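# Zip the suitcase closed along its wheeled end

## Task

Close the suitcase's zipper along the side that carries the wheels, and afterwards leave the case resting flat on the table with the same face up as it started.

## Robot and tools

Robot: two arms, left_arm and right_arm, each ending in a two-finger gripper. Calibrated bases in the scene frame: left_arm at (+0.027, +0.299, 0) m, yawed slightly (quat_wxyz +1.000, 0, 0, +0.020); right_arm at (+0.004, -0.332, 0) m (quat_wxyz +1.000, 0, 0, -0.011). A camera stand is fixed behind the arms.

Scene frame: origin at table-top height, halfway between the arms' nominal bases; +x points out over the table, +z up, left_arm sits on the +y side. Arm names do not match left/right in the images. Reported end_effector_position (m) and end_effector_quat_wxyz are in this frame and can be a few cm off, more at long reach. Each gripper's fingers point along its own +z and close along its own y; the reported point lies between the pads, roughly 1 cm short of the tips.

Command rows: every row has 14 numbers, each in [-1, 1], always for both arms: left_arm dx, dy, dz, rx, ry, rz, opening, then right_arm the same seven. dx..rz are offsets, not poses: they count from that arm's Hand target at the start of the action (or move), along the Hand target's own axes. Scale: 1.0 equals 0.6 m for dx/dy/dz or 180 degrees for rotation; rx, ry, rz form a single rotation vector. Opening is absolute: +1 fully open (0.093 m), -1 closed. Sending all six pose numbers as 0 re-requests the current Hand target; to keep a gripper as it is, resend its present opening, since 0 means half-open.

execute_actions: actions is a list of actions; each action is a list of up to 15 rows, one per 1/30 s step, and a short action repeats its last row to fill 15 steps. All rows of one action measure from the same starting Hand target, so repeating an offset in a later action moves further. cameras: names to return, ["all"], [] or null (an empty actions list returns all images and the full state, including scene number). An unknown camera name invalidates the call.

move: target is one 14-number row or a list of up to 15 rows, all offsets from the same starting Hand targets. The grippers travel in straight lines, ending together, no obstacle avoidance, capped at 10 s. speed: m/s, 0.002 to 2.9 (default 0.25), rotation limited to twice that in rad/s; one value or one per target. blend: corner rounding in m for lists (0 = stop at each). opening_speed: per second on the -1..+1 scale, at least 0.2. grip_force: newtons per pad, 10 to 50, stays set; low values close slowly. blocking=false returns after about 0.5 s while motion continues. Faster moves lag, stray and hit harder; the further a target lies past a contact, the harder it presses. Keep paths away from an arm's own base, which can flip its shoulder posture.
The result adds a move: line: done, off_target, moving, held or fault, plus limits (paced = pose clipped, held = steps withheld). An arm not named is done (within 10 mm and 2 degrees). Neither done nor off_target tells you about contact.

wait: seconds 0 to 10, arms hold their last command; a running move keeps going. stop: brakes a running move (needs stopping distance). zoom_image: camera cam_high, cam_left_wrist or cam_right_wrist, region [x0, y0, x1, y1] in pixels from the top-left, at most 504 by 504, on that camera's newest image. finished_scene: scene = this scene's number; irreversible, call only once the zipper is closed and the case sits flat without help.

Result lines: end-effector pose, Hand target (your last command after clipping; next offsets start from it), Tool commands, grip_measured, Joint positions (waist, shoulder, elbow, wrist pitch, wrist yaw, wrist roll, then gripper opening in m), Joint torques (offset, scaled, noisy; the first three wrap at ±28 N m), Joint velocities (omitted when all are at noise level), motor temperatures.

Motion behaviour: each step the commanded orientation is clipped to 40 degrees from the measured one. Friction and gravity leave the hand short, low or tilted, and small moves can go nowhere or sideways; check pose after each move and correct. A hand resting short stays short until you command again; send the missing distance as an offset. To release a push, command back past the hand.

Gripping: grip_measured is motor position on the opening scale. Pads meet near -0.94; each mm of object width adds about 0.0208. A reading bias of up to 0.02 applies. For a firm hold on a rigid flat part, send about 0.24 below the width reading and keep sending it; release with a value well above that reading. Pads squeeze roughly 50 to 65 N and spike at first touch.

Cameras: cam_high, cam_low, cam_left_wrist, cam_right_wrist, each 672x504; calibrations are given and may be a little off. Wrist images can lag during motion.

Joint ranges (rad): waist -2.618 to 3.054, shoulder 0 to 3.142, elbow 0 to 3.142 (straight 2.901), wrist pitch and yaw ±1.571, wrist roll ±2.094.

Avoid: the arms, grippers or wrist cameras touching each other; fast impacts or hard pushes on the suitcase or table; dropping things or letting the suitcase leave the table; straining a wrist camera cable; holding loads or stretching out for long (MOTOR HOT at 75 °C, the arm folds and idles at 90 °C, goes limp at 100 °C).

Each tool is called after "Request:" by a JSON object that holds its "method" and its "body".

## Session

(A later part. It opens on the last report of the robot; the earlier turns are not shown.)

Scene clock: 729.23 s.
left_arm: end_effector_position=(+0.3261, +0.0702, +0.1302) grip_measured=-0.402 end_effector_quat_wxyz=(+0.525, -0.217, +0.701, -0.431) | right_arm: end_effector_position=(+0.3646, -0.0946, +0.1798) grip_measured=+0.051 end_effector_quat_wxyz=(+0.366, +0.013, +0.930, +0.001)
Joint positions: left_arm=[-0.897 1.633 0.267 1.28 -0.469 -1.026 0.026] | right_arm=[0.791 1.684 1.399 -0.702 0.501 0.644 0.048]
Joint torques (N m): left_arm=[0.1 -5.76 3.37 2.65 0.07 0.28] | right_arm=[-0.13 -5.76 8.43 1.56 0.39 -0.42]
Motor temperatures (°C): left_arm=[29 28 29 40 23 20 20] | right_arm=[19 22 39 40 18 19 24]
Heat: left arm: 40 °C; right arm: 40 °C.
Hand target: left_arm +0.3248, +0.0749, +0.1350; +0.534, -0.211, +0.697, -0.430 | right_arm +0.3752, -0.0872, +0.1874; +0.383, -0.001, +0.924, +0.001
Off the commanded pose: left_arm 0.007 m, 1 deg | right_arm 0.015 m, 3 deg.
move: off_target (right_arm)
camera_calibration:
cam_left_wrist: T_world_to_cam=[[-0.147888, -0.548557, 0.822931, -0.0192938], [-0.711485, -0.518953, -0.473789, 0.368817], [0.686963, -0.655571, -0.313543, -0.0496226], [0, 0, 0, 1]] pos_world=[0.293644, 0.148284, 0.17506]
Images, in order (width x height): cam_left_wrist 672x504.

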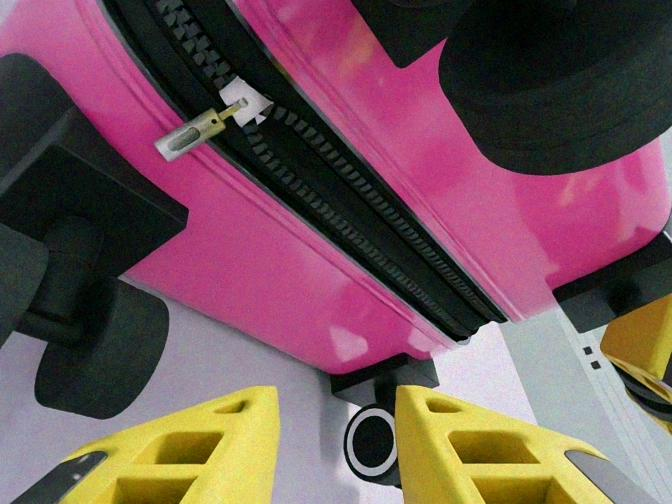

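Request:
{"method": "move", "body": {"target": [-0.067,0.078,0.0245,0.047,0.069,0.195,-0.4, 0,0,0,0,0,0,-0.15], "speed": 0.12, "cameras": ["cam_left_wrist"]}}

Scene clock: 748.97 s.
left_arm: end_effector_position=(+0.3552, +0.1251, +0.1082) grip_measured=-0.402 end_effector_quat_wxyz=(+0.563, +0.087, +0.756, -0.322) | right_arm: end_effector_position=(+0.3646, -0.0946, +0.1798) grip_measured=+0.051 end_effector_quat_wxyz=(+0.366, +0.013, +0.930, +0.001)
Joint positions: left_arm=[-0.41 1.615 0.226 1.223 0.26 -0.362 0.026] | right_arm=[0.791 1.684 1.399 -0.702 0.501 0.644 0.048]
Joint torques (N m): left_arm=[0.02 -5.85 6.37 2.44 0.15 0.16] | right_arm=[-0.06 -5.78 8.46 1.56 0.39 -0.41]
Heat: left arm: 40 °C; right arm: 38 °C.
Hand target: left_arm +0.3598, +0.1252, +0.1182; +0.575, +0.095, +0.748, -0.318 | right_arm +0.3752, -0.0872, +0.1874; +0.383, -0.001, +0.924, +0.001
Off the commanded pose: left_arm 0.011 m, 2 deg | right_arm 0.015 m, 3 deg.
move: off_target (left_arm, right_arm)
camera_calibration:
cam_left_wrist: T_world_to_cam=[[-0.493902, -0.78534, 0.373233, 0.234382], [-0.650627, 0.0490301, -0.757813, 0.345711], [0.576841, -0.617121, -0.53518, 0.0177002], [0, 0, 0, 1]] pos_world=[0.33048, 0.178042, 0.183978]
Images, in order (width x height): cam_left_wrist 672x504.

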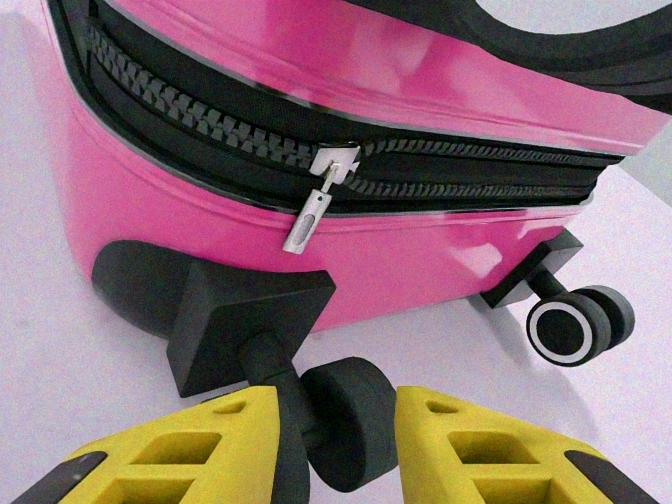

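Request:
{"method": "move", "body": {"target": [-0.003,0.018,0.085,0,0,0.06,-0.4, 0,0,0,0,0,0,-0.15], "speed": 0.1, "cameras": ["cam_left_wrist"]}}

Scene clock: 761.77 s.
left_arm: end_effector_position=(+0.4004, +0.1142, +0.1112) grip_measured=-0.402 end_effector_quat_wxyz=(+0.603, +0.138, +0.737, -0.272) | right_arm: end_effector_position=(+0.3737, -0.0993, +0.1809) grip_measured=+0.051 end_effector_quat_wxyz=(+0.377, +0.020, +0.926, -0.006)
Joint positions: left_arm=[-0.4 1.782 0.394 1.26 0.247 -0.208 0.026] | right_arm=[0.775 1.692 1.399 -0.675 0.52 0.632 0.048]
Joint torques (N m): left_arm=[-1.63 -3.33 8.27 2.25 0.13 0.43] | right_arm=[1.42 -6.67 8.34 1.37 0.19 -0.31]
Heat: left arm: 40 °C; right arm: 38 °C.
Hand target: left_arm +0.4067, +0.1041, +0.1091; +0.603, +0.165, +0.735, -0.263 | right_arm +0.3751, -0.0872, +0.1876; +0.383, -0.001, +0.924, +0.001
Off the commanded pose: left_arm 0.012 m, 3 deg | right_arm 0.014 m, 3 deg.
move: off_target (left_arm, right_arm)
camera_calibration:
cam_left_wrist: T_world_to_cam=[[-0.529972, -0.819229, 0.219076, 0.282547], [-0.552554, 0.137629, -0.822036, 0.335701], [0.643284, -0.556707, -0.525608, -0.0480478], [0, 0, 0, 1]] pos_world=[0.366143, 0.158519, 0.188805]
Images, in order (width x height): cam_left_wrist 672x504.

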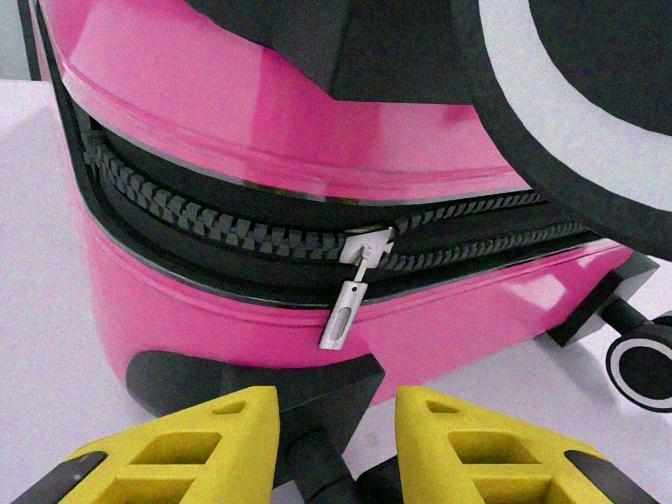

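Request:
{"method": "move", "body": {"target": [[0,0,-0.07,0,0,0,-0.4, 0,0,0,0,0,0,-0.15],[0,0.025,-0.06,0.081,0.016,-0.055,-0.4, 0,0,0,0,0,0,-0.15]], "speed": 0.12, "cameras": ["cam_left_wrist"]}}

Scene clock: 778.30 s.
left_arm: end_effector_position=(+0.3808, +0.1372, +0.1108) grip_measured=-0.402 end_effector_quat_wxyz=(+0.533, +0.180, +0.724, -0.399) | right_arm: end_effector_position=(+0.3737, -0.0993, +0.1809) grip_measured=+0.051 end_effector_quat_wxyz=(+0.377, +0.020, +0.926, -0.006)
Joint positions: left_arm=[-0.169 1.777 0.385 1.237 0.751 -0.291 0.026] | right_arm=[0.775 1.692 1.399 -0.675 0.52 0.632 0.048]
Joint torques (N m): left_arm=[0.06 -3.64 6.42 2.35 0.25 0.01] | right_arm=[1.37 -6.69 8.35 1.37 0.19 -0.3]
Motor temperatures (°C): left_arm=[24 27 30 39 21 20 20] | right_arm=[19 23 38 37 18 19 24]
Heat: left arm: 39 °C; right arm: 38 °C.
Hand target: left_arm +0.3862, +0.1373, +0.1110; +0.533, +0.182, +0.723, -0.401 | right_arm +0.3751, -0.0872, +0.1875; +0.383, -0.001, +0.924, +0.001
Off the commanded pose: left_arm 0.005 m, 0 deg | right_arm 0.014 m, 3 deg.
move: off_target (right_arm)
camera_calibration:
cam_left_wrist: T_world_to_cam=[[-0.687494, -0.62499, 0.369783, 0.307704], [-0.591221, 0.186034, -0.78476, 0.325345], [0.421675, -0.758141, -0.497405, 0.0860748], [0, 0, 0, 1]] pos_world=[0.3676, 0.197044, 0.184348]
Images, in order (width x height): cam_left_wrist 672x504.

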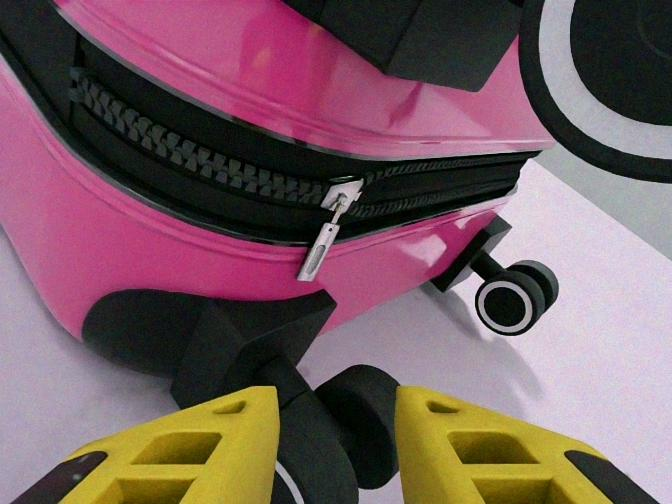

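Request:
{"method": "move", "body": {"target": [-0.012,0.008,0.055,0,0,0,-0.4, 0,0,0,0,0,0,-0.15], "speed": 0.08, "cameras": ["cam_left_wrist"]}}

Scene clock: 785.07 s.
left_arm: end_effector_position=(+0.4056, +0.1171, +0.1147) grip_measured=-0.402 end_effector_quat_wxyz=(+0.533, +0.187, +0.719, -0.405) | right_arm: end_effector_position=(+0.3737, -0.0993, +0.1809) grip_measured=+0.051 end_effector_quat_wxyz=(+0.377, +0.020, +0.926, -0.006)
Joint positions: left_arm=[-0.22 1.847 0.505 1.203 0.72 -0.304 0.026] | right_arm=[0.775 1.692 1.399 -0.675 0.52 0.632 0.048]
Joint torques (N m): left_arm=[-0.85 -4.44 6.84 2.26 -0.06 0] | right_arm=[1.35 -6.64 8.28 1.35 0.19 -0.32]
Heat: left arm: 39 °C; right arm: 38 °C.
Hand target: left_arm +0.4127, +0.1159, +0.1121; +0.533, +0.182, +0.722, -0.401 | right_arm +0.3751, -0.0872, +0.1875; +0.383, -0.001, +0.924, +0.001
Off the commanded pose: left_arm 0.008 m, 1 deg | right_arm 0.014 m, 3 deg.
move: off_target (right_arm)
camera_calibration:
cam_left_wrist: T_world_to_cam=[[-0.702107, -0.609494, 0.36819, 0.315019], [-0.581689, 0.192689, -0.790259, 0.342698], [0.410712, -0.769018, -0.489824, 0.0671867], [0, 0, 0, 1]] pos_world=[0.392926, 0.177636, 0.187743]
Images, in order (width x height): cam_left_wrist 672x504.

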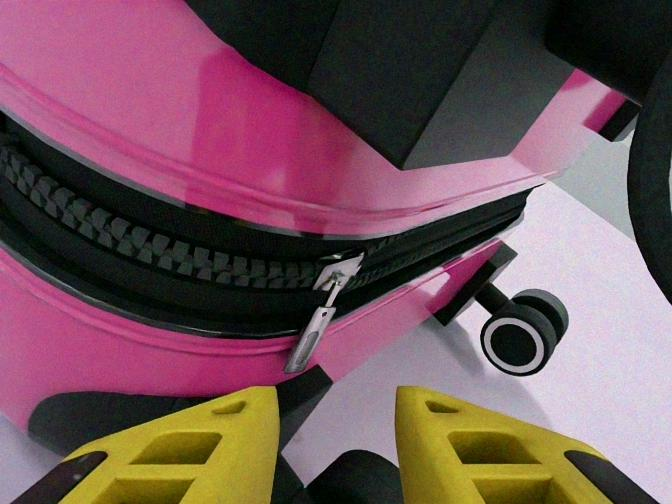

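Request:
{"method": "move", "body": {"target": [[-0.008,0.012,0.03,0,0,0,-0.4, 0,0,0,0,0,0,-0.15],[-0.008,0.012,0.03,0,0,0,-1, 0,0,0,0,0,0,-0.15]], "speed": 0.06, "opening_speed": 0.6, "cameras": ["cam_left_wrist"]}}

Scene clock: 794.07 s.
left_arm: end_effector_position=(+0.4245, +0.1098, +0.1129) grip_measured=-0.990 end_effector_quat_wxyz=(+0.531, +0.183, +0.722, -0.403) | right_arm: end_effector_position=(+0.3742, -0.0991, +0.1810) grip_measured=+0.051 end_effector_quat_wxyz=(+0.378, +0.021, +0.925, -0.006)
Joint positions: left_arm=[-0.237 1.896 0.585 1.167 0.695 -0.308 0] | right_arm=[0.775 1.693 1.399 -0.673 0.521 0.632 0.048]
Joint torques (N m): left_arm=[-0.96 -5.05 7.04 2.32 0 0.03] | right_arm=[1.33 -6.71 8.34 1.35 0.18 -0.32]
Heat: left arm: 39 °C; right arm: 38 °C.
Hand target: left_arm +0.4307, +0.1071, +0.1119; +0.533, +0.182, +0.722, -0.400 | right_arm +0.3751, -0.0872, +0.1875; +0.383, -0.001, +0.924, +0.001
Off the commanded pose: left_arm 0.007 m, 0 deg | right_arm 0.014 m, 3 deg.
move: off_target (right_arm); target 2's new opening was sent with left_arm's hand 0.012 m and 1 deg from that target
camera_calibration:
cam_left_wrist: T_world_to_cam=[[-0.693745, -0.616508, 0.372337, 0.32129], [-0.589571, 0.189187, -0.785248, 0.356852], [0.41367, -0.764281, -0.494723, 0.0516485], [0, 0, 0, 1]] pos_world=[0.411918, 0.17004, 0.186141]
Images, in order (width x height): cam_left_wrist 672x504.

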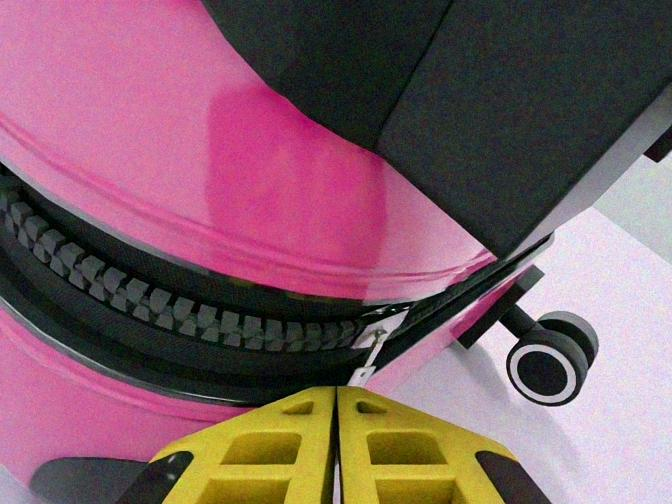

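Request:
{"method": "move", "body": {"target": [[0,0,0,0,0,0,-0.4, 0,0,0,0,0,0,-0.15],[0,0,-0.03,0,0,0,-0.4, 0,0,0,0,0,0,-0.15],[0.0,-0.018,-0.03,0,0,0,-0.4, 0,0,0,0,0,0,-0.15],[-0.004,-0.018,-0.004,0,0,0,-0.4, 0,0,0,0,0,0,-0.15]], "speed": 0.06, "cameras": ["cam_left_wrist"]}}

Scene clock: 802.07 s.
left_arm: end_effector_position=(+0.4152, +0.1038, +0.1146) grip_measured=-0.402 end_effector_quat_wxyz=(+0.526, +0.185, +0.724, -0.406) | right_arm: end_effector_position=(+0.3757, -0.0989, +0.1805) grip_measured=+0.051 end_effector_quat_wxyz=(+0.381, +0.024, +0.924, -0.006)
Joint positions: left_arm=[-0.258 1.866 0.559 1.156 0.684 -0.311 0.026] | right_arm=[0.775 1.697 1.399 -0.665 0.526 0.636 0.048]
Joint torques (N m): left_arm=[-0.92 -6.04 7.06 2.33 -0.05 0.03] | right_arm=[1.46 -7.13 8.32 1.29 0.12 -0.35]
Heat: left arm: 39 °C; right arm: 38 °C.
Hand target: left_arm +0.4226, +0.1028, +0.1185; +0.533, +0.182, +0.722, -0.401 | right_arm +0.3752, -0.0872, +0.1875; +0.383, -0.001, +0.924, +0.001
Off the commanded pose: left_arm 0.008 m, 1 deg | right_arm 0.014 m, 3 deg.
move: off_target (right_arm)
camera_calibration:
cam_left_wrist: T_world_to_cam=[[-0.697118, -0.609514, 0.377517, 0.310511], [-0.593867, 0.195894, -0.780351, 0.354352], [0.401681, -0.768192, -0.498531, 0.0576504], [0, 0, 0, 1]] pos_world=[0.403743, 0.164132, 0.188036]
Images, in order (width x height): cam_left_wrist 672x504.

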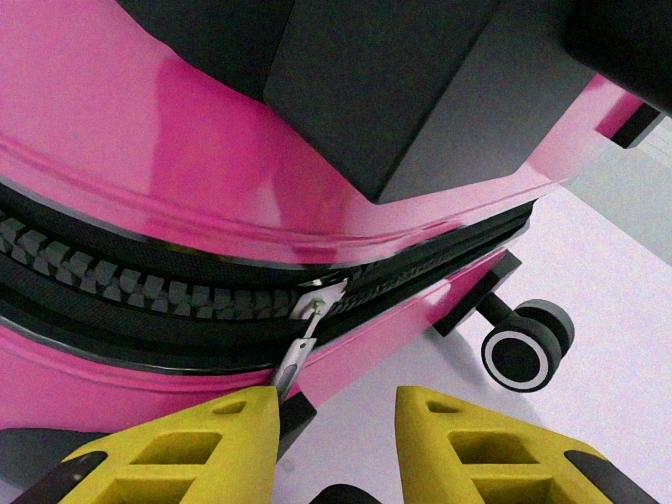

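Request:
{"method": "move", "body": {"target": [[0,0,-0.025,0,0,0,-0.4, 0,0,0,0,0,0,-0.15],[0,0.017,-0.025,0,0,0,-0.4, 0,0,0,0,0,0,-0.15],[-0.004,0.017,0.01,0,0,0,-0.4, 0,0,0,0,0,0,-0.15]], "speed": 0.06, "cameras": ["cam_left_wrist"]}}

Scene clock: 807.77 s.
left_arm: end_effector_position=(+0.4245, +0.1098, +0.1186) grip_measured=-0.402 end_effector_quat_wxyz=(+0.532, +0.185, +0.720, -0.406) | right_arm: end_effector_position=(+0.3759, -0.0990, +0.1807) grip_measured=+0.051 end_effector_quat_wxyz=(+0.381, +0.024, +0.924, -0.006)
Joint positions: left_arm=[-0.233 1.879 0.589 1.153 0.705 -0.311 0.026] | right_arm=[0.775 1.697 1.399 -0.665 0.528 0.636 0.048]
Joint torques (N m): left_arm=[-1.55 -4.21 8.35 2.25 -0.09 0.03] | right_arm=[1.42 -7.16 8.34 1.26 0.11 -0.37]
Heat: left arm: 39 °C; right arm: 38 °C.
Hand target: left_arm +0.4344, +0.1049, +0.1162; +0.534, +0.182, +0.722, -0.400 | right_arm +0.3752, -0.0872, +0.1875; +0.383, -0.001, +0.924, +0.001
Off the commanded pose: left_arm 0.011 m, 1 deg | right_arm 0.014 m, 3 deg.
move: off_target (left_arm, right_arm)
camera_calibration:
cam_left_wrist: T_world_to_cam=[[-0.6993, -0.610247, 0.372261, 0.320829], [-0.584852, 0.189013, -0.78881, 0.359766], [0.411007, -0.769333, -0.489081, 0.0555745], [0, 0, 0, 1]] pos_world=[0.411925, 0.17054, 0.191536]
Images, in order (width x height): cam_left_wrist 672x504.

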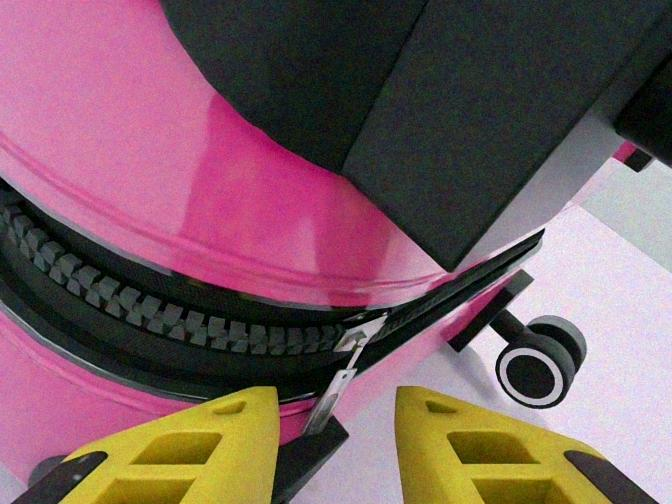

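Request:
{"method": "move", "body": {"target": [0,0,0,0,0,0,-1, 0,0,0,0,0,0,-0.15], "opening_speed": 0.6, "cameras": ["cam_left_wrist"]}}

Request:
{"method": "zoom_image", "body": {"camera": "cam_left_wrist", "region": [240, 280, 440, 430]}}

Scene clock: 813.87 s.
left_arm: end_effector_position=(+0.4281, +0.1072, +0.1184) grip_measured=-0.990 end_effector_quat_wxyz=(+0.533, +0.183, +0.721, -0.403) | right_arm: end_effector_position=(+0.3759, -0.0990, +0.1807) grip_measured=+0.051 end_effector_quat_wxyz=(+0.381, +0.024, +0.924, -0.006)
Joint positions: left_arm=[-0.243 1.887 0.603 1.146 0.689 -0.311 0] | right_arm=[0.775 1.697 1.399 -0.665 0.528 0.636 0.048]
Joint torques (N m): left_arm=[-0.87 -5.09 7.15 2.32 0.02 0.04] | right_arm=[1.42 -7.12 8.34 1.27 0.11 -0.36]
Heat: left arm: 39 °C; right arm: 38 °C.
Hand target: left_arm +0.4343, +0.1048, +0.1160; +0.533, +0.182, +0.723, -0.401 | right_arm +0.3752, -0.0872, +0.1875; +0.383, -0.001, +0.924, +0.001
Off the commanded pose: left_arm 0.007 m, 0 deg | right_arm 0.014 m, 3 deg.
move: off_target (right_arm)
camera_calibration:
cam_left_wrist: T_world_to_cam=[[-0.695092, -0.615742, 0.371091, 0.320725], [-0.586381, 0.186939, -0.78817, 0.362962], [0.415938, -0.765451, -0.490999, 0.0496573], [0, 0, 0, 1]] pos_world=[0.415113, 0.167643, 0.191439]
Images, in order (width x height): cam_left_wrist 672x504.

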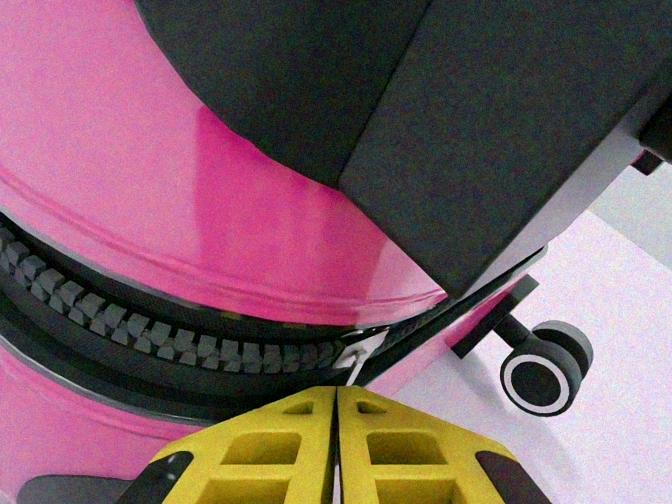

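Scaled by 2.520 from the camera's 672x504 image, which has a finer 960x720 frame.

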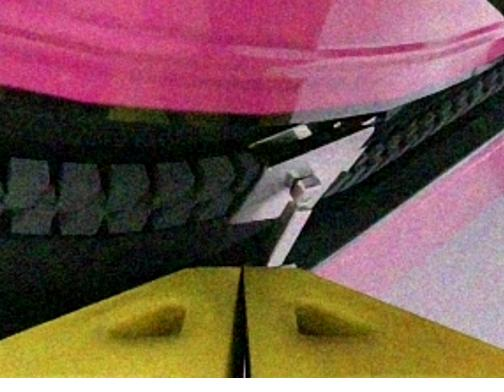

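Request:
{"method": "move", "body": {"target": [[0,0,0,0,0,0,-0.4, 0,0,0,0,0,0,-0.15],[0,0,-0.06,0,0,0,-0.4, 0,0,0,0,0,0,-0.15],[-0.003,-0.028,-0.05,-0.102,-0.043,-0.067,-0.4, 0,0,0,0,0,0,-0.15]], "speed": 0.1, "cameras": ["cam_left_wrist"]}}

Scene clock: 839.30 s.
left_arm: end_effector_position=(+0.4077, +0.1148, +0.1259) grip_measured=-0.402 end_effector_quat_wxyz=(+0.554, -0.002, +0.754, -0.353) | right_arm: end_effector_position=(+0.3767, -0.0989, +0.1807) grip_measured=+0.050 end_effector_quat_wxyz=(+0.383, +0.026, +0.923, -0.006)
Joint positions: left_arm=[-0.417 1.7 0.431 1.13 0.186 -0.544 0.026] | right_arm=[0.775 1.699 1.399 -0.661 0.531 0.638 0.048]
Joint torques (N m): left_arm=[-0.91 -7.39 4.04 2.47 -0.13 0.02] | right_arm=[1.42 -7.35 8.27 1.25 0.08 -0.37]
Heat: left arm: 38 °C; right arm: 38 °C.
Hand target: left_arm +0.4047, +0.1180, +0.1276; +0.558, -0.009, +0.754, -0.345 | right_arm +0.3751, -0.0872, +0.1876; +0.383, -0.001, +0.924, +0.001
Off the commanded pose: left_arm 0.005 m, 1 deg | right_arm 0.014 m, 3 deg.
move: off_target (right_arm)
camera_calibration:
cam_left_wrist: T_world_to_cam=[[-0.388607, -0.760564, 0.520123, 0.181242], [-0.700909, -0.122404, -0.702669, 0.42698], [0.598089, -0.637621, -0.485519, -0.0219956], [0, 0, 0, 1]] pos_world=[0.382862, 0.176086, 0.195078]
Images, in order (width x height): cam_left_wrist 672x504.

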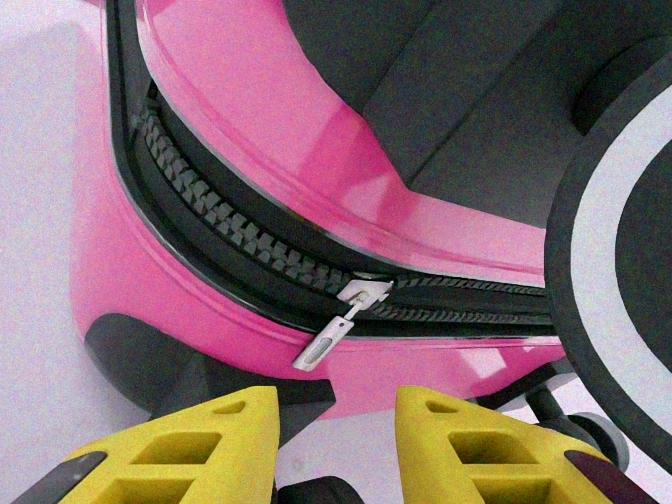

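Request:
{"method": "move", "body": {"target": [[0.004,0.004,0.042,0,0,0,-0.4, 0,0,0,0,0,0,-0.15]], "speed": 0.06, "cameras": ["cam_left_wrist"]}}

Scene clock: 845.90 s.
left_arm: end_effector_position=(+0.4185, +0.1072, +0.1183) grip_measured=-0.402 end_effector_quat_wxyz=(+0.549, -0.003, +0.758, -0.351) | right_arm: end_effector_position=(+0.3767, -0.0989, +0.1807) grip_measured=+0.050 end_effector_quat_wxyz=(+0.383, +0.026, +0.923, -0.006)
Joint positions: left_arm=[-0.428 1.762 0.48 1.129 0.175 -0.546 0.026] | right_arm=[0.775 1.699 1.399 -0.661 0.531 0.638 0.048]
Joint torques (N m): left_arm=[-0.91 -4.19 7.42 2.68 -0.14 0.02] | right_arm=[1.39 -7.3 8.23 1.25 0.08 -0.38]
Heat: left arm: 38 °C; right arm: 38 °C.
Hand target: left_arm +0.4259, +0.1059, +0.1207; +0.558, -0.009, +0.755, -0.345 | right_arm +0.3751, -0.0872, +0.1876; +0.383, -0.001, +0.924, +0.001
Off the commanded pose: left_arm 0.008 m, 1 deg | right_arm 0.014 m, 3 deg.
move: off_target (right_arm)
camera_calibration:
cam_left_wrist: T_world_to_cam=[[-0.381699, -0.763251, 0.521301, 0.180975], [-0.710081, -0.1189, -0.694009, 0.430638], [0.591685, -0.635068, -0.496586, -0.0333034], [0, 0, 0, 1]] pos_world=[0.394571, 0.168182, 0.187986]
Images, in order (width x height): cam_left_wrist 672x504.

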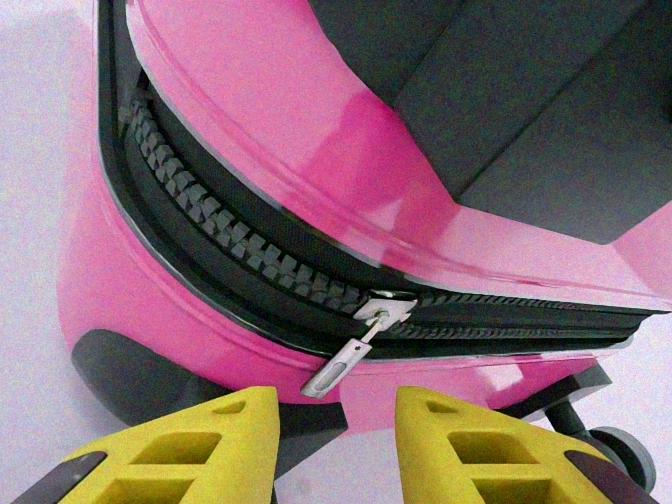

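Request:
{"method": "move", "body": {"target": [[0.00,0.0,0.025,0,0,0,-0.4, 0,0,0,0,0,0,-0.15]], "speed": 0.06, "cameras": ["cam_left_wrist"]}}

Scene clock: 858.77 s.
left_arm: end_effector_position=(+0.4282, +0.1014, +0.1177) grip_measured=-0.402 end_effector_quat_wxyz=(+0.551, -0.003, +0.757, -0.352) | right_arm: end_effector_position=(+0.3767, -0.0989, +0.1808) grip_measured=+0.050 end_effector_quat_wxyz=(+0.383, +0.026, +0.923, -0.006)
Joint positions: left_arm=[-0.434 1.802 0.524 1.13 0.169 -0.547 0.026] | right_arm=[0.775 1.699 1.399 -0.661 0.531 0.638 0.048]
Joint torques (N m): left_arm=[-1.1 -3.75 8.55 2.61 -0.2 0.01] | right_arm=[1.42 -7.31 8.28 1.24 0.09 -0.37]
Heat: left arm: 39 °C; right arm: 38 °C.
Hand target: left_arm +0.4387, +0.0983, +0.1187; +0.558, -0.009, +0.754, -0.345 | right_arm +0.3751, -0.0872, +0.1876; +0.383, -0.001, +0.924, +0.001
Off the commanded pose: left_arm 0.011 m, 1 deg | right_arm 0.014 m, 3 deg.
move: off_target (left_arm, right_arm)
camera_calibration:
cam_left_wrist: T_world_to_cam=[[-0.384107, -0.762044, 0.521298, 0.181523], [-0.707122, -0.120238, -0.696793, 0.435702], [0.593667, -0.636264, -0.492674, -0.0442157], [0, 0, 0, 1]] pos_world=[0.404068, 0.162584, 0.187183]
Images, in order (width x height): cam_left_wrist 672x504.

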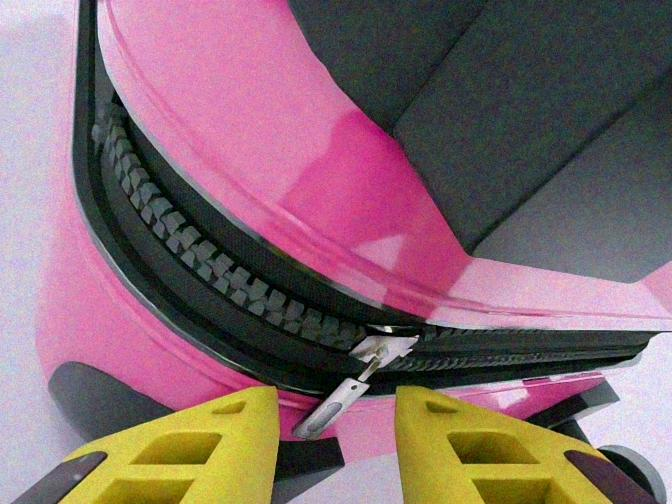

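Request:
{"method": "move", "body": {"target": [0,0,0.003,0,0,0,-1, 0,0,0,0,0,0,-0.15], "opening_speed": 0.6, "cameras": ["cam_left_wrist"]}}

Scene clock: 862.30 s.
left_arm: end_effector_position=(+0.4302, +0.1041, +0.1139) grip_measured=-0.990 end_effector_quat_wxyz=(+0.552, -0.011, +0.760, -0.343) | right_arm: end_effector_position=(+0.3768, -0.0990, +0.1809) grip_measured=+0.050 end_effector_quat_wxyz=(+0.383, +0.026, +0.923, -0.007)
Joint positions: left_arm=[-0.436 1.811 0.524 1.13 0.144 -0.548 0] | right_arm=[0.775 1.699 1.399 -0.661 0.532 0.638 0.048]
Joint torques (N m): left_arm=[-1.26 -4.01 9.05 2.56 0.01 0.01] | right_arm=[1.46 -7.28 8.24 1.25 0.08 -0.35]
Heat: left arm: 39 °C; right arm: 38 °C.
Hand target: left_arm +0.4402, +0.0973, +0.1184; +0.558, -0.009, +0.755, -0.345 | right_arm +0.3751, -0.0872, +0.1876; +0.383, -0.001, +0.924, +0.001
Off the commanded pose: left_arm 0.013 m, 1 deg | right_arm 0.014 m, 3 deg.
move: off_target (left_arm, right_arm)
camera_calibration:
cam_left_wrist: T_world_to_cam=[[-0.362727, -0.773478, 0.519771, 0.178438], [-0.709367, -0.132535, -0.692266, 0.43646], [0.604341, -0.619812, -0.500605, -0.0509531], [0, 0, 0, 1]] pos_world=[0.405128, 0.164283, 0.183893]
Images, in order (width x height): cam_left_wrist 672x504.

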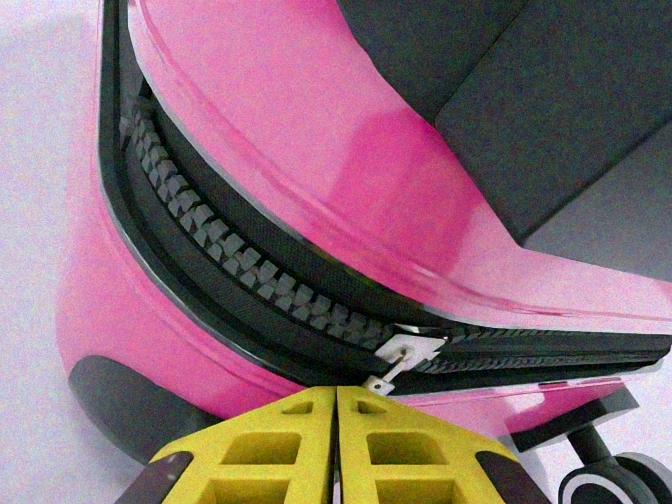

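Request:
{"method": "move", "body": {"target": [[0,0,0,0,0,0,-0.4, 0,0,0,0,0,0,-0.15],[-0.005,-0.005,0.02,0,0,0,-0.4, 0,0,0,0,0,0,-0.15]], "speed": 0.06, "cameras": ["cam_left_wrist"]}}

Scene clock: 868.63 s.
left_arm: end_effector_position=(+0.4380, +0.0962, +0.1139) grip_measured=-0.402 end_effector_quat_wxyz=(+0.547, -0.008, +0.762, -0.346) | right_arm: end_effector_position=(+0.3795, -0.1019, +0.1809) grip_measured=+0.050 end_effector_quat_wxyz=(+0.388, +0.037, +0.921, -0.010)
Joint positions: left_arm=[-0.444 1.833 0.571 1.098 0.147 -0.549 0.026] | right_arm=[0.771 1.703 1.399 -0.656 0.548 0.652 0.048]
Joint torques (N m): left_arm=[-1.02 -4.38 9.7 2.61 -0.04 0.04] | right_arm=[1.74 -7.84 8.24 1.22 -0.08 -0.5]
Heat: left arm: 39 °C; right arm: 38 °C.
Hand target: left_arm +0.4504, +0.0901, +0.1209; +0.558, -0.009, +0.755, -0.345 | right_arm +0.3751, -0.0873, +0.1876; +0.383, +0.000, +0.924, +0.001
Off the commanded pose: left_arm 0.015 m, 2 deg | right_arm 0.017 m, 4 deg.
move: off_target (left_arm, right_arm)
camera_calibration:
cam_left_wrist: T_world_to_cam=[[-0.367177, -0.770482, 0.521094, 0.176727], [-0.716031, -0.123449, -0.687066, 0.442432], [0.593701, -0.625394, -0.506361, -0.0546903], [0, 0, 0, 1]] pos_world=[0.414155, 0.15658, 0.184195]
Images, in order (width x height): cam_left_wrist 672x504.

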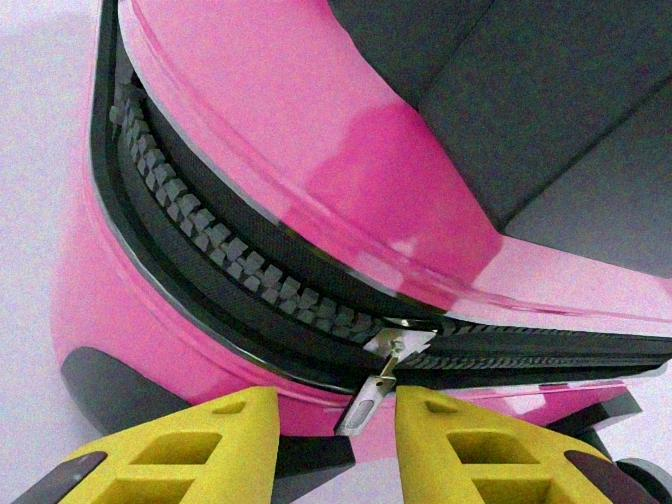

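Request:
{"method": "move", "body": {"target": [[0,0,-0.02,0,0,0,-0.4, 0,0,0,0,0,0,-0.15],[0,-0.011,-0.018,0,0,0,-0.4, 0,0,0,0,0,0,-0.15],[0,-0.011,-0.003,0,0,0,-0.4, 0,0,0,0,0,0,-0.15],[0,-0.011,-0.003,0,0,0,-0.7, 0,0,0,0,0,0,-0.15]], "speed": 0.06, "cameras": ["cam_left_wrist"]}}

Scene clock: 875.70 s.
left_arm: end_effector_position=(+0.4377, +0.0950, +0.1118) grip_measured=-0.698 end_effector_quat_wxyz=(+0.544, -0.016, +0.766, -0.342) | right_arm: end_effector_position=(+0.3795, -0.1020, +0.1809) grip_measured=+0.050 end_effector_quat_wxyz=(+0.388, +0.037, +0.921, -0.011)
Joint positions: left_arm=[-0.456 1.83 0.573 1.081 0.122 -0.562 0.012] | right_arm=[0.771 1.703 1.399 -0.656 0.548 0.652 0.048]
Joint torques (N m): left_arm=[-1.7 -5.9 9.16 2.62 0 0.09] | right_arm=[1.74 -7.84 8.21 1.2 -0.07 -0.51]
Heat: left arm: 39 °C; right arm: 38 °C.
Hand target: left_arm +0.4464, +0.0860, +0.1245; +0.558, -0.009, +0.755, -0.345 | right_arm +0.3752, -0.0873, +0.1876; +0.383, +0.000, +0.924, +0.001
Off the commanded pose: left_arm 0.018 m, 2 deg | right_arm 0.017 m, 4 deg.
move: off_target (left_arm, right_arm); target 4's new opening was sent with left_arm's hand 0.017 m and 2 deg from that target
camera_calibration:
cam_left_wrist: T_world_to_cam=[[-0.347632, -0.77468, 0.528227, 0.16773], [-0.724759, -0.135414, -0.675565, 0.444293], [0.594876, -0.617685, -0.514382, -0.0566898], [0, 0, 0, 1]] pos_world=[0.414036, 0.155084, 0.182389]
Images, in order (width x height): cam_left_wrist 672x504.

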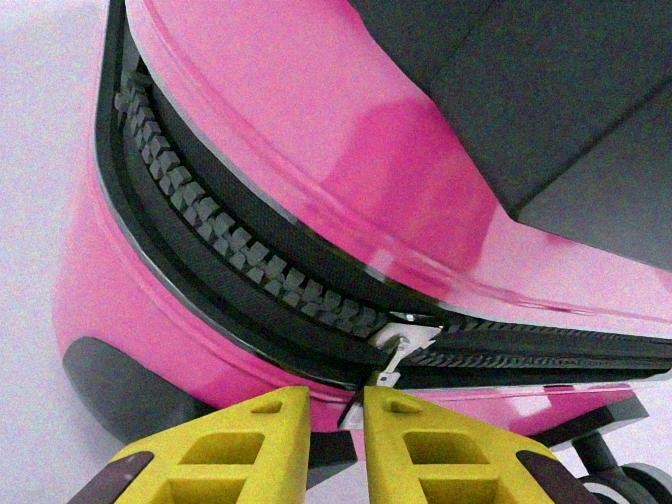

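Request:
{"method": "move", "body": {"target": [[0,0,0,0,0,0,-0.4, 0,0,0,0,0,0,-0.15],[-0.01,-0.01,-0.05,0,0,0,-0.4, 0,0,0,0,0,0,-0.15],[-0.016,-0.014,-0.01,0,0,0,-0.4, 0,0,0,0,0,0,-0.15]], "speed": 0.06, "cameras": ["cam_left_wrist"]}}

Scene clock: 888.77 s.
left_arm: end_effector_position=(+0.4306, +0.0938, +0.1309) grip_measured=-0.402 end_effector_quat_wxyz=(+0.547, -0.015, +0.760, -0.349) | right_arm: end_effector_position=(+0.3793, -0.1021, +0.1807) grip_measured=+0.050 end_effector_quat_wxyz=(+0.387, +0.037, +0.921, -0.011)
Joint positions: left_arm=[-0.465 1.746 0.561 1.027 0.122 -0.568 0.026] | right_arm=[0.771 1.703 1.399 -0.657 0.548 0.653 0.048]
Joint torques (N m): left_arm=[-1.24 -4.07 10.15 2.52 -0.06 0.17] | right_arm=[1.8 -7.8 8.23 1.21 -0.07 -0.51]
Heat: left arm: 39 °C; right arm: 38 °C.
Hand target: left_arm +0.4418, +0.0866, +0.1377; +0.558, -0.009, +0.755, -0.345 | right_arm +0.3751, -0.0873, +0.1876; +0.383, +0.000, +0.924, +0.001
Off the commanded pose: left_arm 0.015 m, 2 deg | right_arm 0.017 m, 5 deg.
move: off_target (left_arm, right_arm)
camera_calibration:
cam_left_wrist: T_world_to_cam=[[-0.360655, -0.765318, 0.53312, 0.158384], [-0.716795, -0.13829, -0.683433, 0.449707], [0.596768, -0.628621, -0.498701, -0.0451988], [0, 0, 0, 1]] pos_world=[0.406443, 0.154991, 0.200366]
Images, in order (width x height): cam_left_wrist 672x504.

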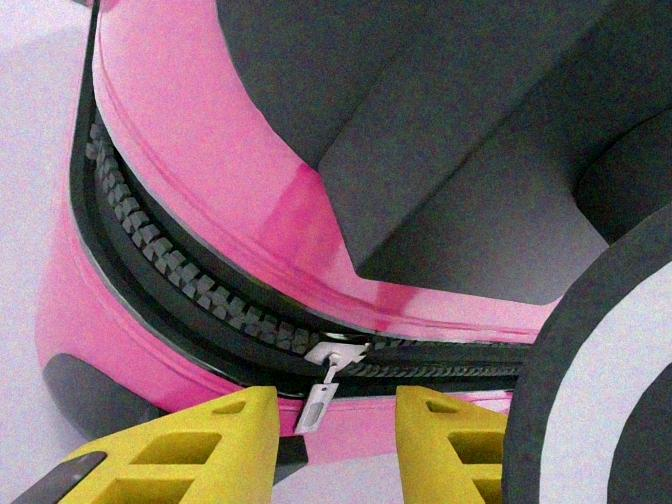

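Request:
{"method": "move", "body": {"target": [[-0.004,0.02,-0.01,0.056,0.035,-0.036,-0.4, 0,0,0,0,0,0,-0.15],[-0.002,0.02,0.025,0.056,0.035,-0.036,-0.4, 0,0,0,0,0,0,-0.15]], "speed": 0.06, "cameras": ["cam_left_wrist"]}}

Scene clock: 901.83 s.
left_arm: end_effector_position=(+0.4360, +0.0821, +0.1223) grip_measured=-0.401 end_effector_quat_wxyz=(+0.467, +0.037, +0.757, -0.455) | right_arm: end_effector_position=(+0.3813, -0.1034, +0.1806) grip_measured=+0.050 end_effector_quat_wxyz=(+0.390, +0.042, +0.920, -0.012)
Joint positions: left_arm=[-0.351 1.851 0.648 1.03 0.504 -0.641 0.026] | right_arm=[0.768 1.706 1.399 -0.652 0.556 0.659 0.048]
Joint torques (N m): left_arm=[0.43 -4.33 10.24 2.64 -0.41 -0.06] | right_arm=[2.07 -8.2 8.09 1.18 -0.15 -0.6]
Heat: left arm: 40 °C; right arm: 38 °C.
Hand target: left_arm +0.4595, +0.0884, +0.1305; +0.494, +0.017, +0.749, -0.441 | right_arm +0.3752, -0.0872, +0.1875; +0.383, +0.000, +0.924, +0.001
Off the commanded pose: left_arm 0.026 m, 4 deg | right_arm 0.019 m, 5 deg.
move: off_target (left_arm, right_arm)
camera_calibration:
cam_left_wrist: T_world_to_cam=[[-0.484598, -0.593706, 0.6424, 0.182521], [-0.789511, -0.0193252, -0.613432, 0.459489], [0.376613, -0.80445, -0.459373, 0.0455002], [0, 0, 0, 1]] pos_world=[0.434085, 0.153846, 0.185515]
Images, in order (width x height): cam_left_wrist 672x504.

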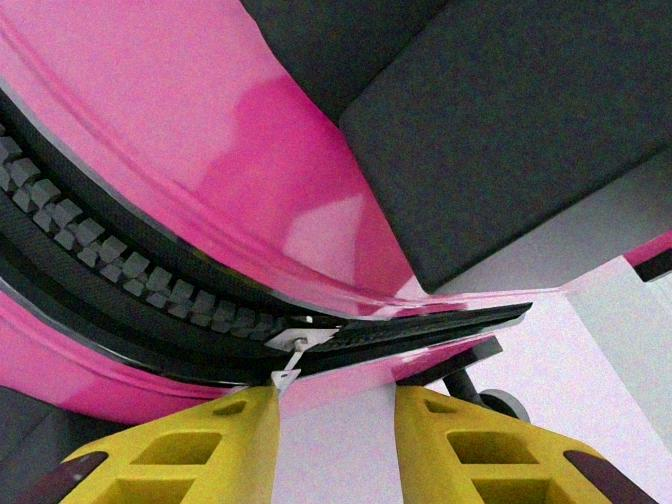

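Request:
{"method": "move", "body": {"target": [[0,0,-0.1,0,0,0,-0.4, 0,0,0,0,0,0,-0.15],[0.063,-0.031,-0.107,-0.075,-0.091,-0.012,-0.1, 0,0,0,0,0,0,-0.15]], "speed": 0.1, "cameras": ["cam_left_wrist"]}}

Scene clock: 926.80 s.
left_arm: end_effector_position=(+0.3868, +0.1008, +0.1305) grip_measured=-0.102 end_effector_quat_wxyz=(+0.585, -0.110, +0.713, -0.370) | right_arm: end_effector_position=(+0.3810, -0.1037, +0.1803) grip_measured=+0.049 end_effector_quat_wxyz=(+0.389, +0.042, +0.920, -0.013)
Joint positions: left_arm=[-0.608 1.765 0.355 1.369 -0.157 -0.723 0.04] | right_arm=[0.768 1.706 1.399 -0.654 0.556 0.659 0.048]
Joint torques (N m): left_arm=[-0.94 -3.73 3.43 2.73 -0.23 0] | right_arm=[2.09 -8.13 8.14 1.2 -0.15 -0.59]
Motor temperatures (°C): left_arm=[22 27 33 40 20 19 20] | right_arm=[19 28 38 33 17 19 24]
Heat: left arm: 40 °C; right arm: 38 °C.
Hand target: left_arm +0.3850, +0.1052, +0.1217; +0.586, -0.118, +0.718, -0.357 | right_arm +0.3752, -0.0873, +0.1875; +0.383, -0.001, +0.924, +0.000
Off the commanded pose: left_arm 0.010 m, 2 deg | right_arm 0.019 m, 5 deg.
move: off_target (right_arm)
camera_calibration:
cam_left_wrist: T_world_to_cam=[[-0.274631, -0.713714, 0.644353, 0.0951827], [-0.649514, -0.356432, -0.671631, 0.413557], [0.70902, -0.602967, -0.36568, -0.0782244], [0, 0, 0, 1]] pos_world=[0.350214, 0.168171, 0.187821]
Images, in order (width x height): cam_left_wrist 672x504.

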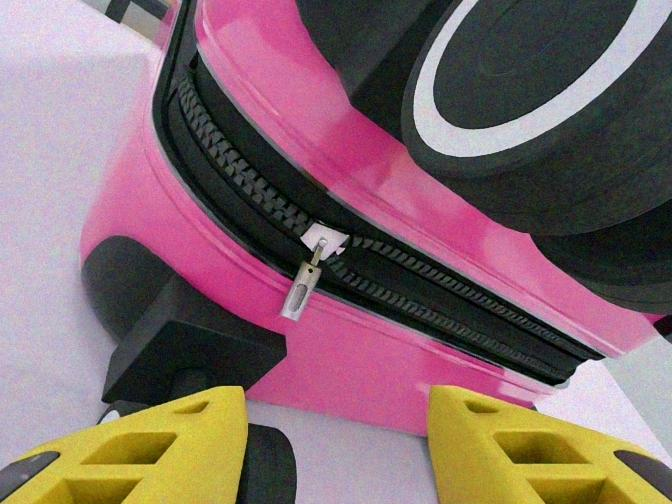

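Request:
{"method": "move", "body": {"target": [[0.018,0.017,0.06,0,0,0,-0.4, 0,0,0,0,0,0,-0.15]], "speed": 0.08, "cameras": ["cam_left_wrist"]}}

Scene clock: 934.10 s.
left_arm: end_effector_position=(+0.4090, +0.0921, +0.1091) grip_measured=-0.400 end_effector_quat_wxyz=(+0.585, -0.114, +0.716, -0.365) | right_arm: end_effector_position=(+0.3824, -0.1048, +0.1807) grip_measured=+0.049 end_effector_quat_wxyz=(+0.392, +0.047, +0.919, -0.014)
Joint positions: left_arm=[-0.597 1.931 0.443 1.437 -0.156 -0.723 0.026] | right_arm=[0.766 1.708 1.399 -0.65 0.561 0.664 0.048]
Joint torques (N m): left_arm=[0.28 -3.84 6.78 2.44 0 0.07] | right_arm=[2.19 -8.29 8.02 1.16 -0.19 -0.62]
Heat: left arm: 40 °C; right arm: 39 °C.
Hand target: left_arm +0.4178, +0.0926, +0.1049; +0.586, -0.118, +0.718, -0.357 | right_arm +0.3752, -0.0872, +0.1874; +0.383, -0.001, +0.924, +0.001
Off the commanded pose: left_arm 0.010 m, 1 deg | right_arm 0.020 m, 6 deg.
move: off_target (right_arm)
camera_calibration:
cam_left_wrist: T_world_to_cam=[[-0.262113, -0.71978, 0.642817, 0.104463], [-0.651579, -0.359355, -0.668064, 0.411158], [0.711858, -0.593954, -0.374802, -0.108045], [0, 0, 0, 1]] pos_world=[0.372196, 0.158768, 0.167034]
Images, in order (width x height): cam_left_wrist 672x504.

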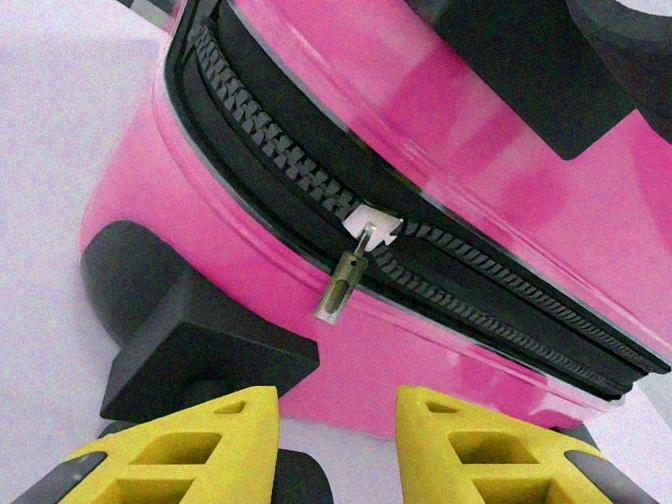

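Request:
{"method": "move", "body": {"target": [[0,0.0,0.035,0,0,0,-0.4, 0,0,0,0,0,0,-0.15],[0,0.0,0.055,0,0,0,-0.4, 0,0,0,0,0,0,-0.15]], "speed": 0.06, "cameras": ["cam_left_wrist"]}}

Scene clock: 941.53 s.
left_arm: end_effector_position=(+0.4324, +0.0786, +0.1092) grip_measured=-0.400 end_effector_quat_wxyz=(+0.586, -0.112, +0.712, -0.369) | right_arm: end_effector_position=(+0.3878, -0.1163, +0.1811) grip_measured=+0.048 end_effector_quat_wxyz=(+0.399, +0.076, +0.913, -0.026)
Joint positions: left_arm=[-0.591 1.995 0.554 1.401 -0.144 -0.723 0.026] | right_arm=[0.75 1.713 1.399 -0.654 0.599 0.702 0.048]
Joint torques (N m): left_arm=[1.17 -4.16 8.85 2.1 0.08 0.06] | right_arm=[3.86 -9.17 7.69 1.2 -0.52 -0.99]
Heat: left arm: 39 °C; right arm: 39 °C.
Hand target: left_arm +0.4483, +0.0802, +0.1029; +0.586, -0.118, +0.718, -0.357 | right_arm +0.3752, -0.0873, +0.1875; +0.383, +0.000, +0.924, +0.001
Off the commanded pose: left_arm 0.017 m, 2 deg | right_arm 0.032 m, 10 deg.
move: off_target (left_arm, right_arm)
camera_calibration:
cam_left_wrist: T_world_to_cam=[[-0.27168, -0.71443, 0.64481, 0.104329], [-0.64759, -0.359918, -0.671629, 0.420334], [0.711911, -0.600041, -0.364876, -0.133242], [0, 0, 0, 1]] pos_world=[0.395404, 0.145871, 0.166419]
Images, in order (width x height): cam_left_wrist 672x504.

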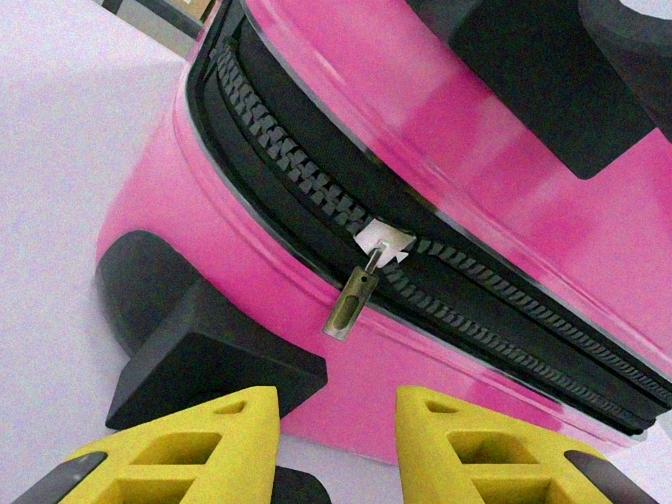

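Request:
{"method": "move", "body": {"target": [[0,0,-0.15,0,0,0,-0.4, 0,0,0,0,0,0,-0.15],[-0.143,-0.26,-0.295,-0.189,0.176,0.163,0.5, 0,0,0,0,0,0,-0.15]], "speed": 0.15, "cameras": ["cam_left_wrist","cam_high"]}}

Scene clock: 966.93 s.
left_arm: end_effector_position=(+0.2693, +0.0843, +0.2753) grip_measured=+0.498 end_effector_quat_wxyz=(+0.378, +0.004, +0.926, -0.009) | right_arm: end_effector_position=(+0.3846, -0.1134, +0.1792) grip_measured=+0.048 end_effector_quat_wxyz=(+0.393, +0.068, +0.917, -0.024)
Joint positions: left_arm=[-1.08 1.396 1.51 -1.205 -0.636 -0.869 0.069] | right_arm=[0.756 1.713 1.401 -0.665 0.587 0.699 0.048]
Joint torques (N m): left_arm=[-0.99 -2.4 9.1 1.11 -0.47 -0.15] | right_arm=[3.36 -8.95 7.75 1.26 -0.4 -0.95]
Heat: left arm: 38 °C; right arm: 39 °C.
Hand target: left_arm +0.2703, +0.0852, +0.2798; +0.383, +0.000, +0.924, +0.001 | right_arm +0.3751, -0.0872, +0.1875; +0.383, +0.000, +0.924, +0.001
Off the commanded pose: left_arm 0.005 m, 1 deg | right_arm 0.029 m, 9 deg.
move: off_target (right_arm)
camera_calibration:
cam_left_wrist: T_world_to_cam=[[-0.0211637, -0.999772, -0.00276987, 0.0917772], [-0.94364, 0.0208906, -0.330312, 0.381981], [0.330295, -0.00437686, -0.943868, 0.258792], [0, 0, 0, 1]] pos_world=[0.276917, 0.0849092, 0.370693]
Images, in order (width x height): cam_high 672x504, cam_left_wrist 672x504.

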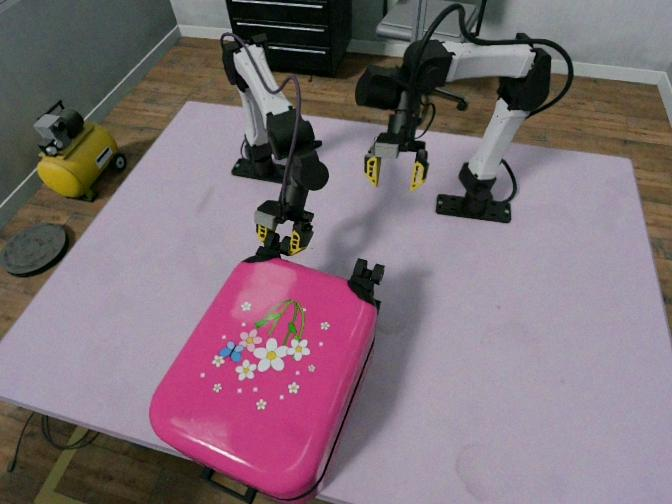

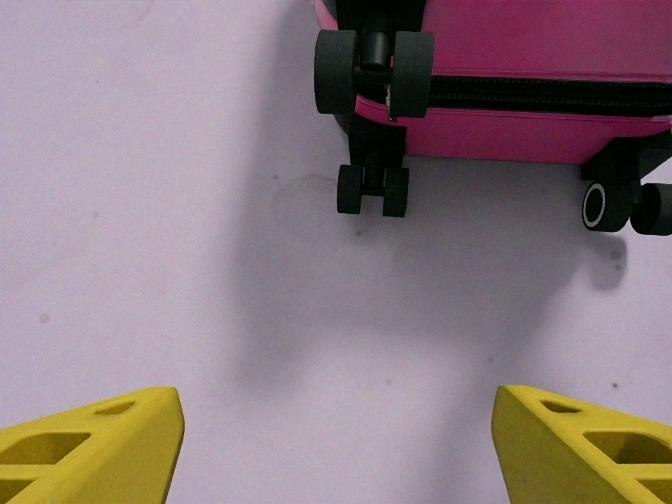

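Request:
{"method": "move", "body": {"target": [[-0.05,-0.029,0.1,0.047,0,0.047,0.6, 0,0,0,0,0,0,-0.15],[-0.05,-0.029,0.185,0.047,0,0.047,0.6, 0,0,0,0,0,0,-0.15]], "speed": 0.1, "cameras": ["cam_left_wrist","cam_high"]}}

Scene clock: 978.47 s.
left_arm: end_effector_position=(+0.3697, +0.0670, +0.2365) grip_measured=+0.598 end_effector_quat_wxyz=(+0.394, +0.089, +0.913, -0.047) | right_arm: end_effector_position=(+0.3846, -0.1134, +0.1792) grip_measured=+0.048 end_effector_quat_wxyz=(+0.393, +0.068, +0.917, -0.024)
Joint positions: left_arm=[-0.785 1.503 1.38 -0.704 -0.376 -0.403 0.074] | right_arm=[0.756 1.713 1.401 -0.665 0.587 0.699 0.048]
Joint torques (N m): left_arm=[-0.09 -4.29 5.91 2 -0.04 0.05] | right_arm=[3.3 -8.96 7.84 1.28 -0.41 -0.95]
Heat: left arm: 36 °C; right arm: 39 °C.
Hand target: left_arm +0.3700, +0.0679, +0.2224; +0.381, +0.096, +0.919, -0.039 | right_arm +0.3751, -0.0872, +0.1875; +0.383, +0.000, +0.924, +0.001
Off the commanded pose: left_arm 0.014 m, 2 deg | right_arm 0.029 m, 9 deg.
move: off_target (left_arm, right_arm)
camera_calibration:
cam_left_wrist: T_world_to_cam=[[-0.205614, -0.978633, 0.000359589, 0.142622], [-0.910077, 0.191075, -0.367763, 0.449333], [0.359836, -0.0759445, -0.92992, 0.179481], [0, 0, 0, 1]] pos_world=[0.37367, 0.0673489, 0.332099]
Images, in order (width x height): cam_high 672x504, cam_left_wrist 672x504.

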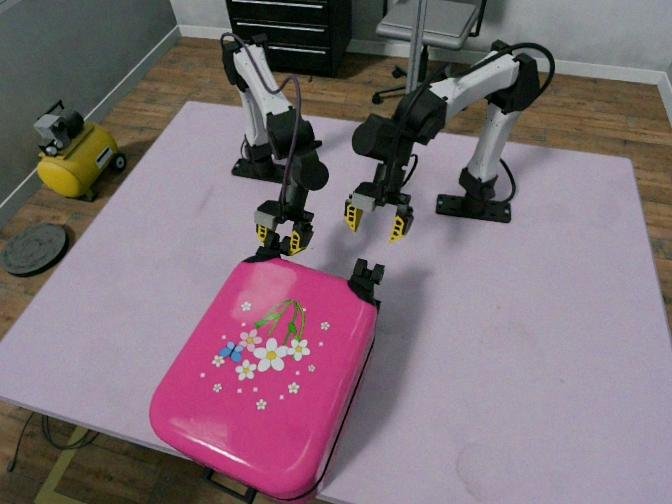

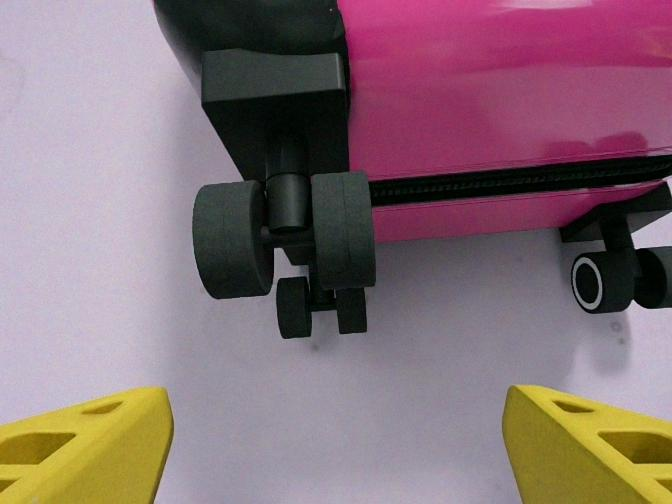

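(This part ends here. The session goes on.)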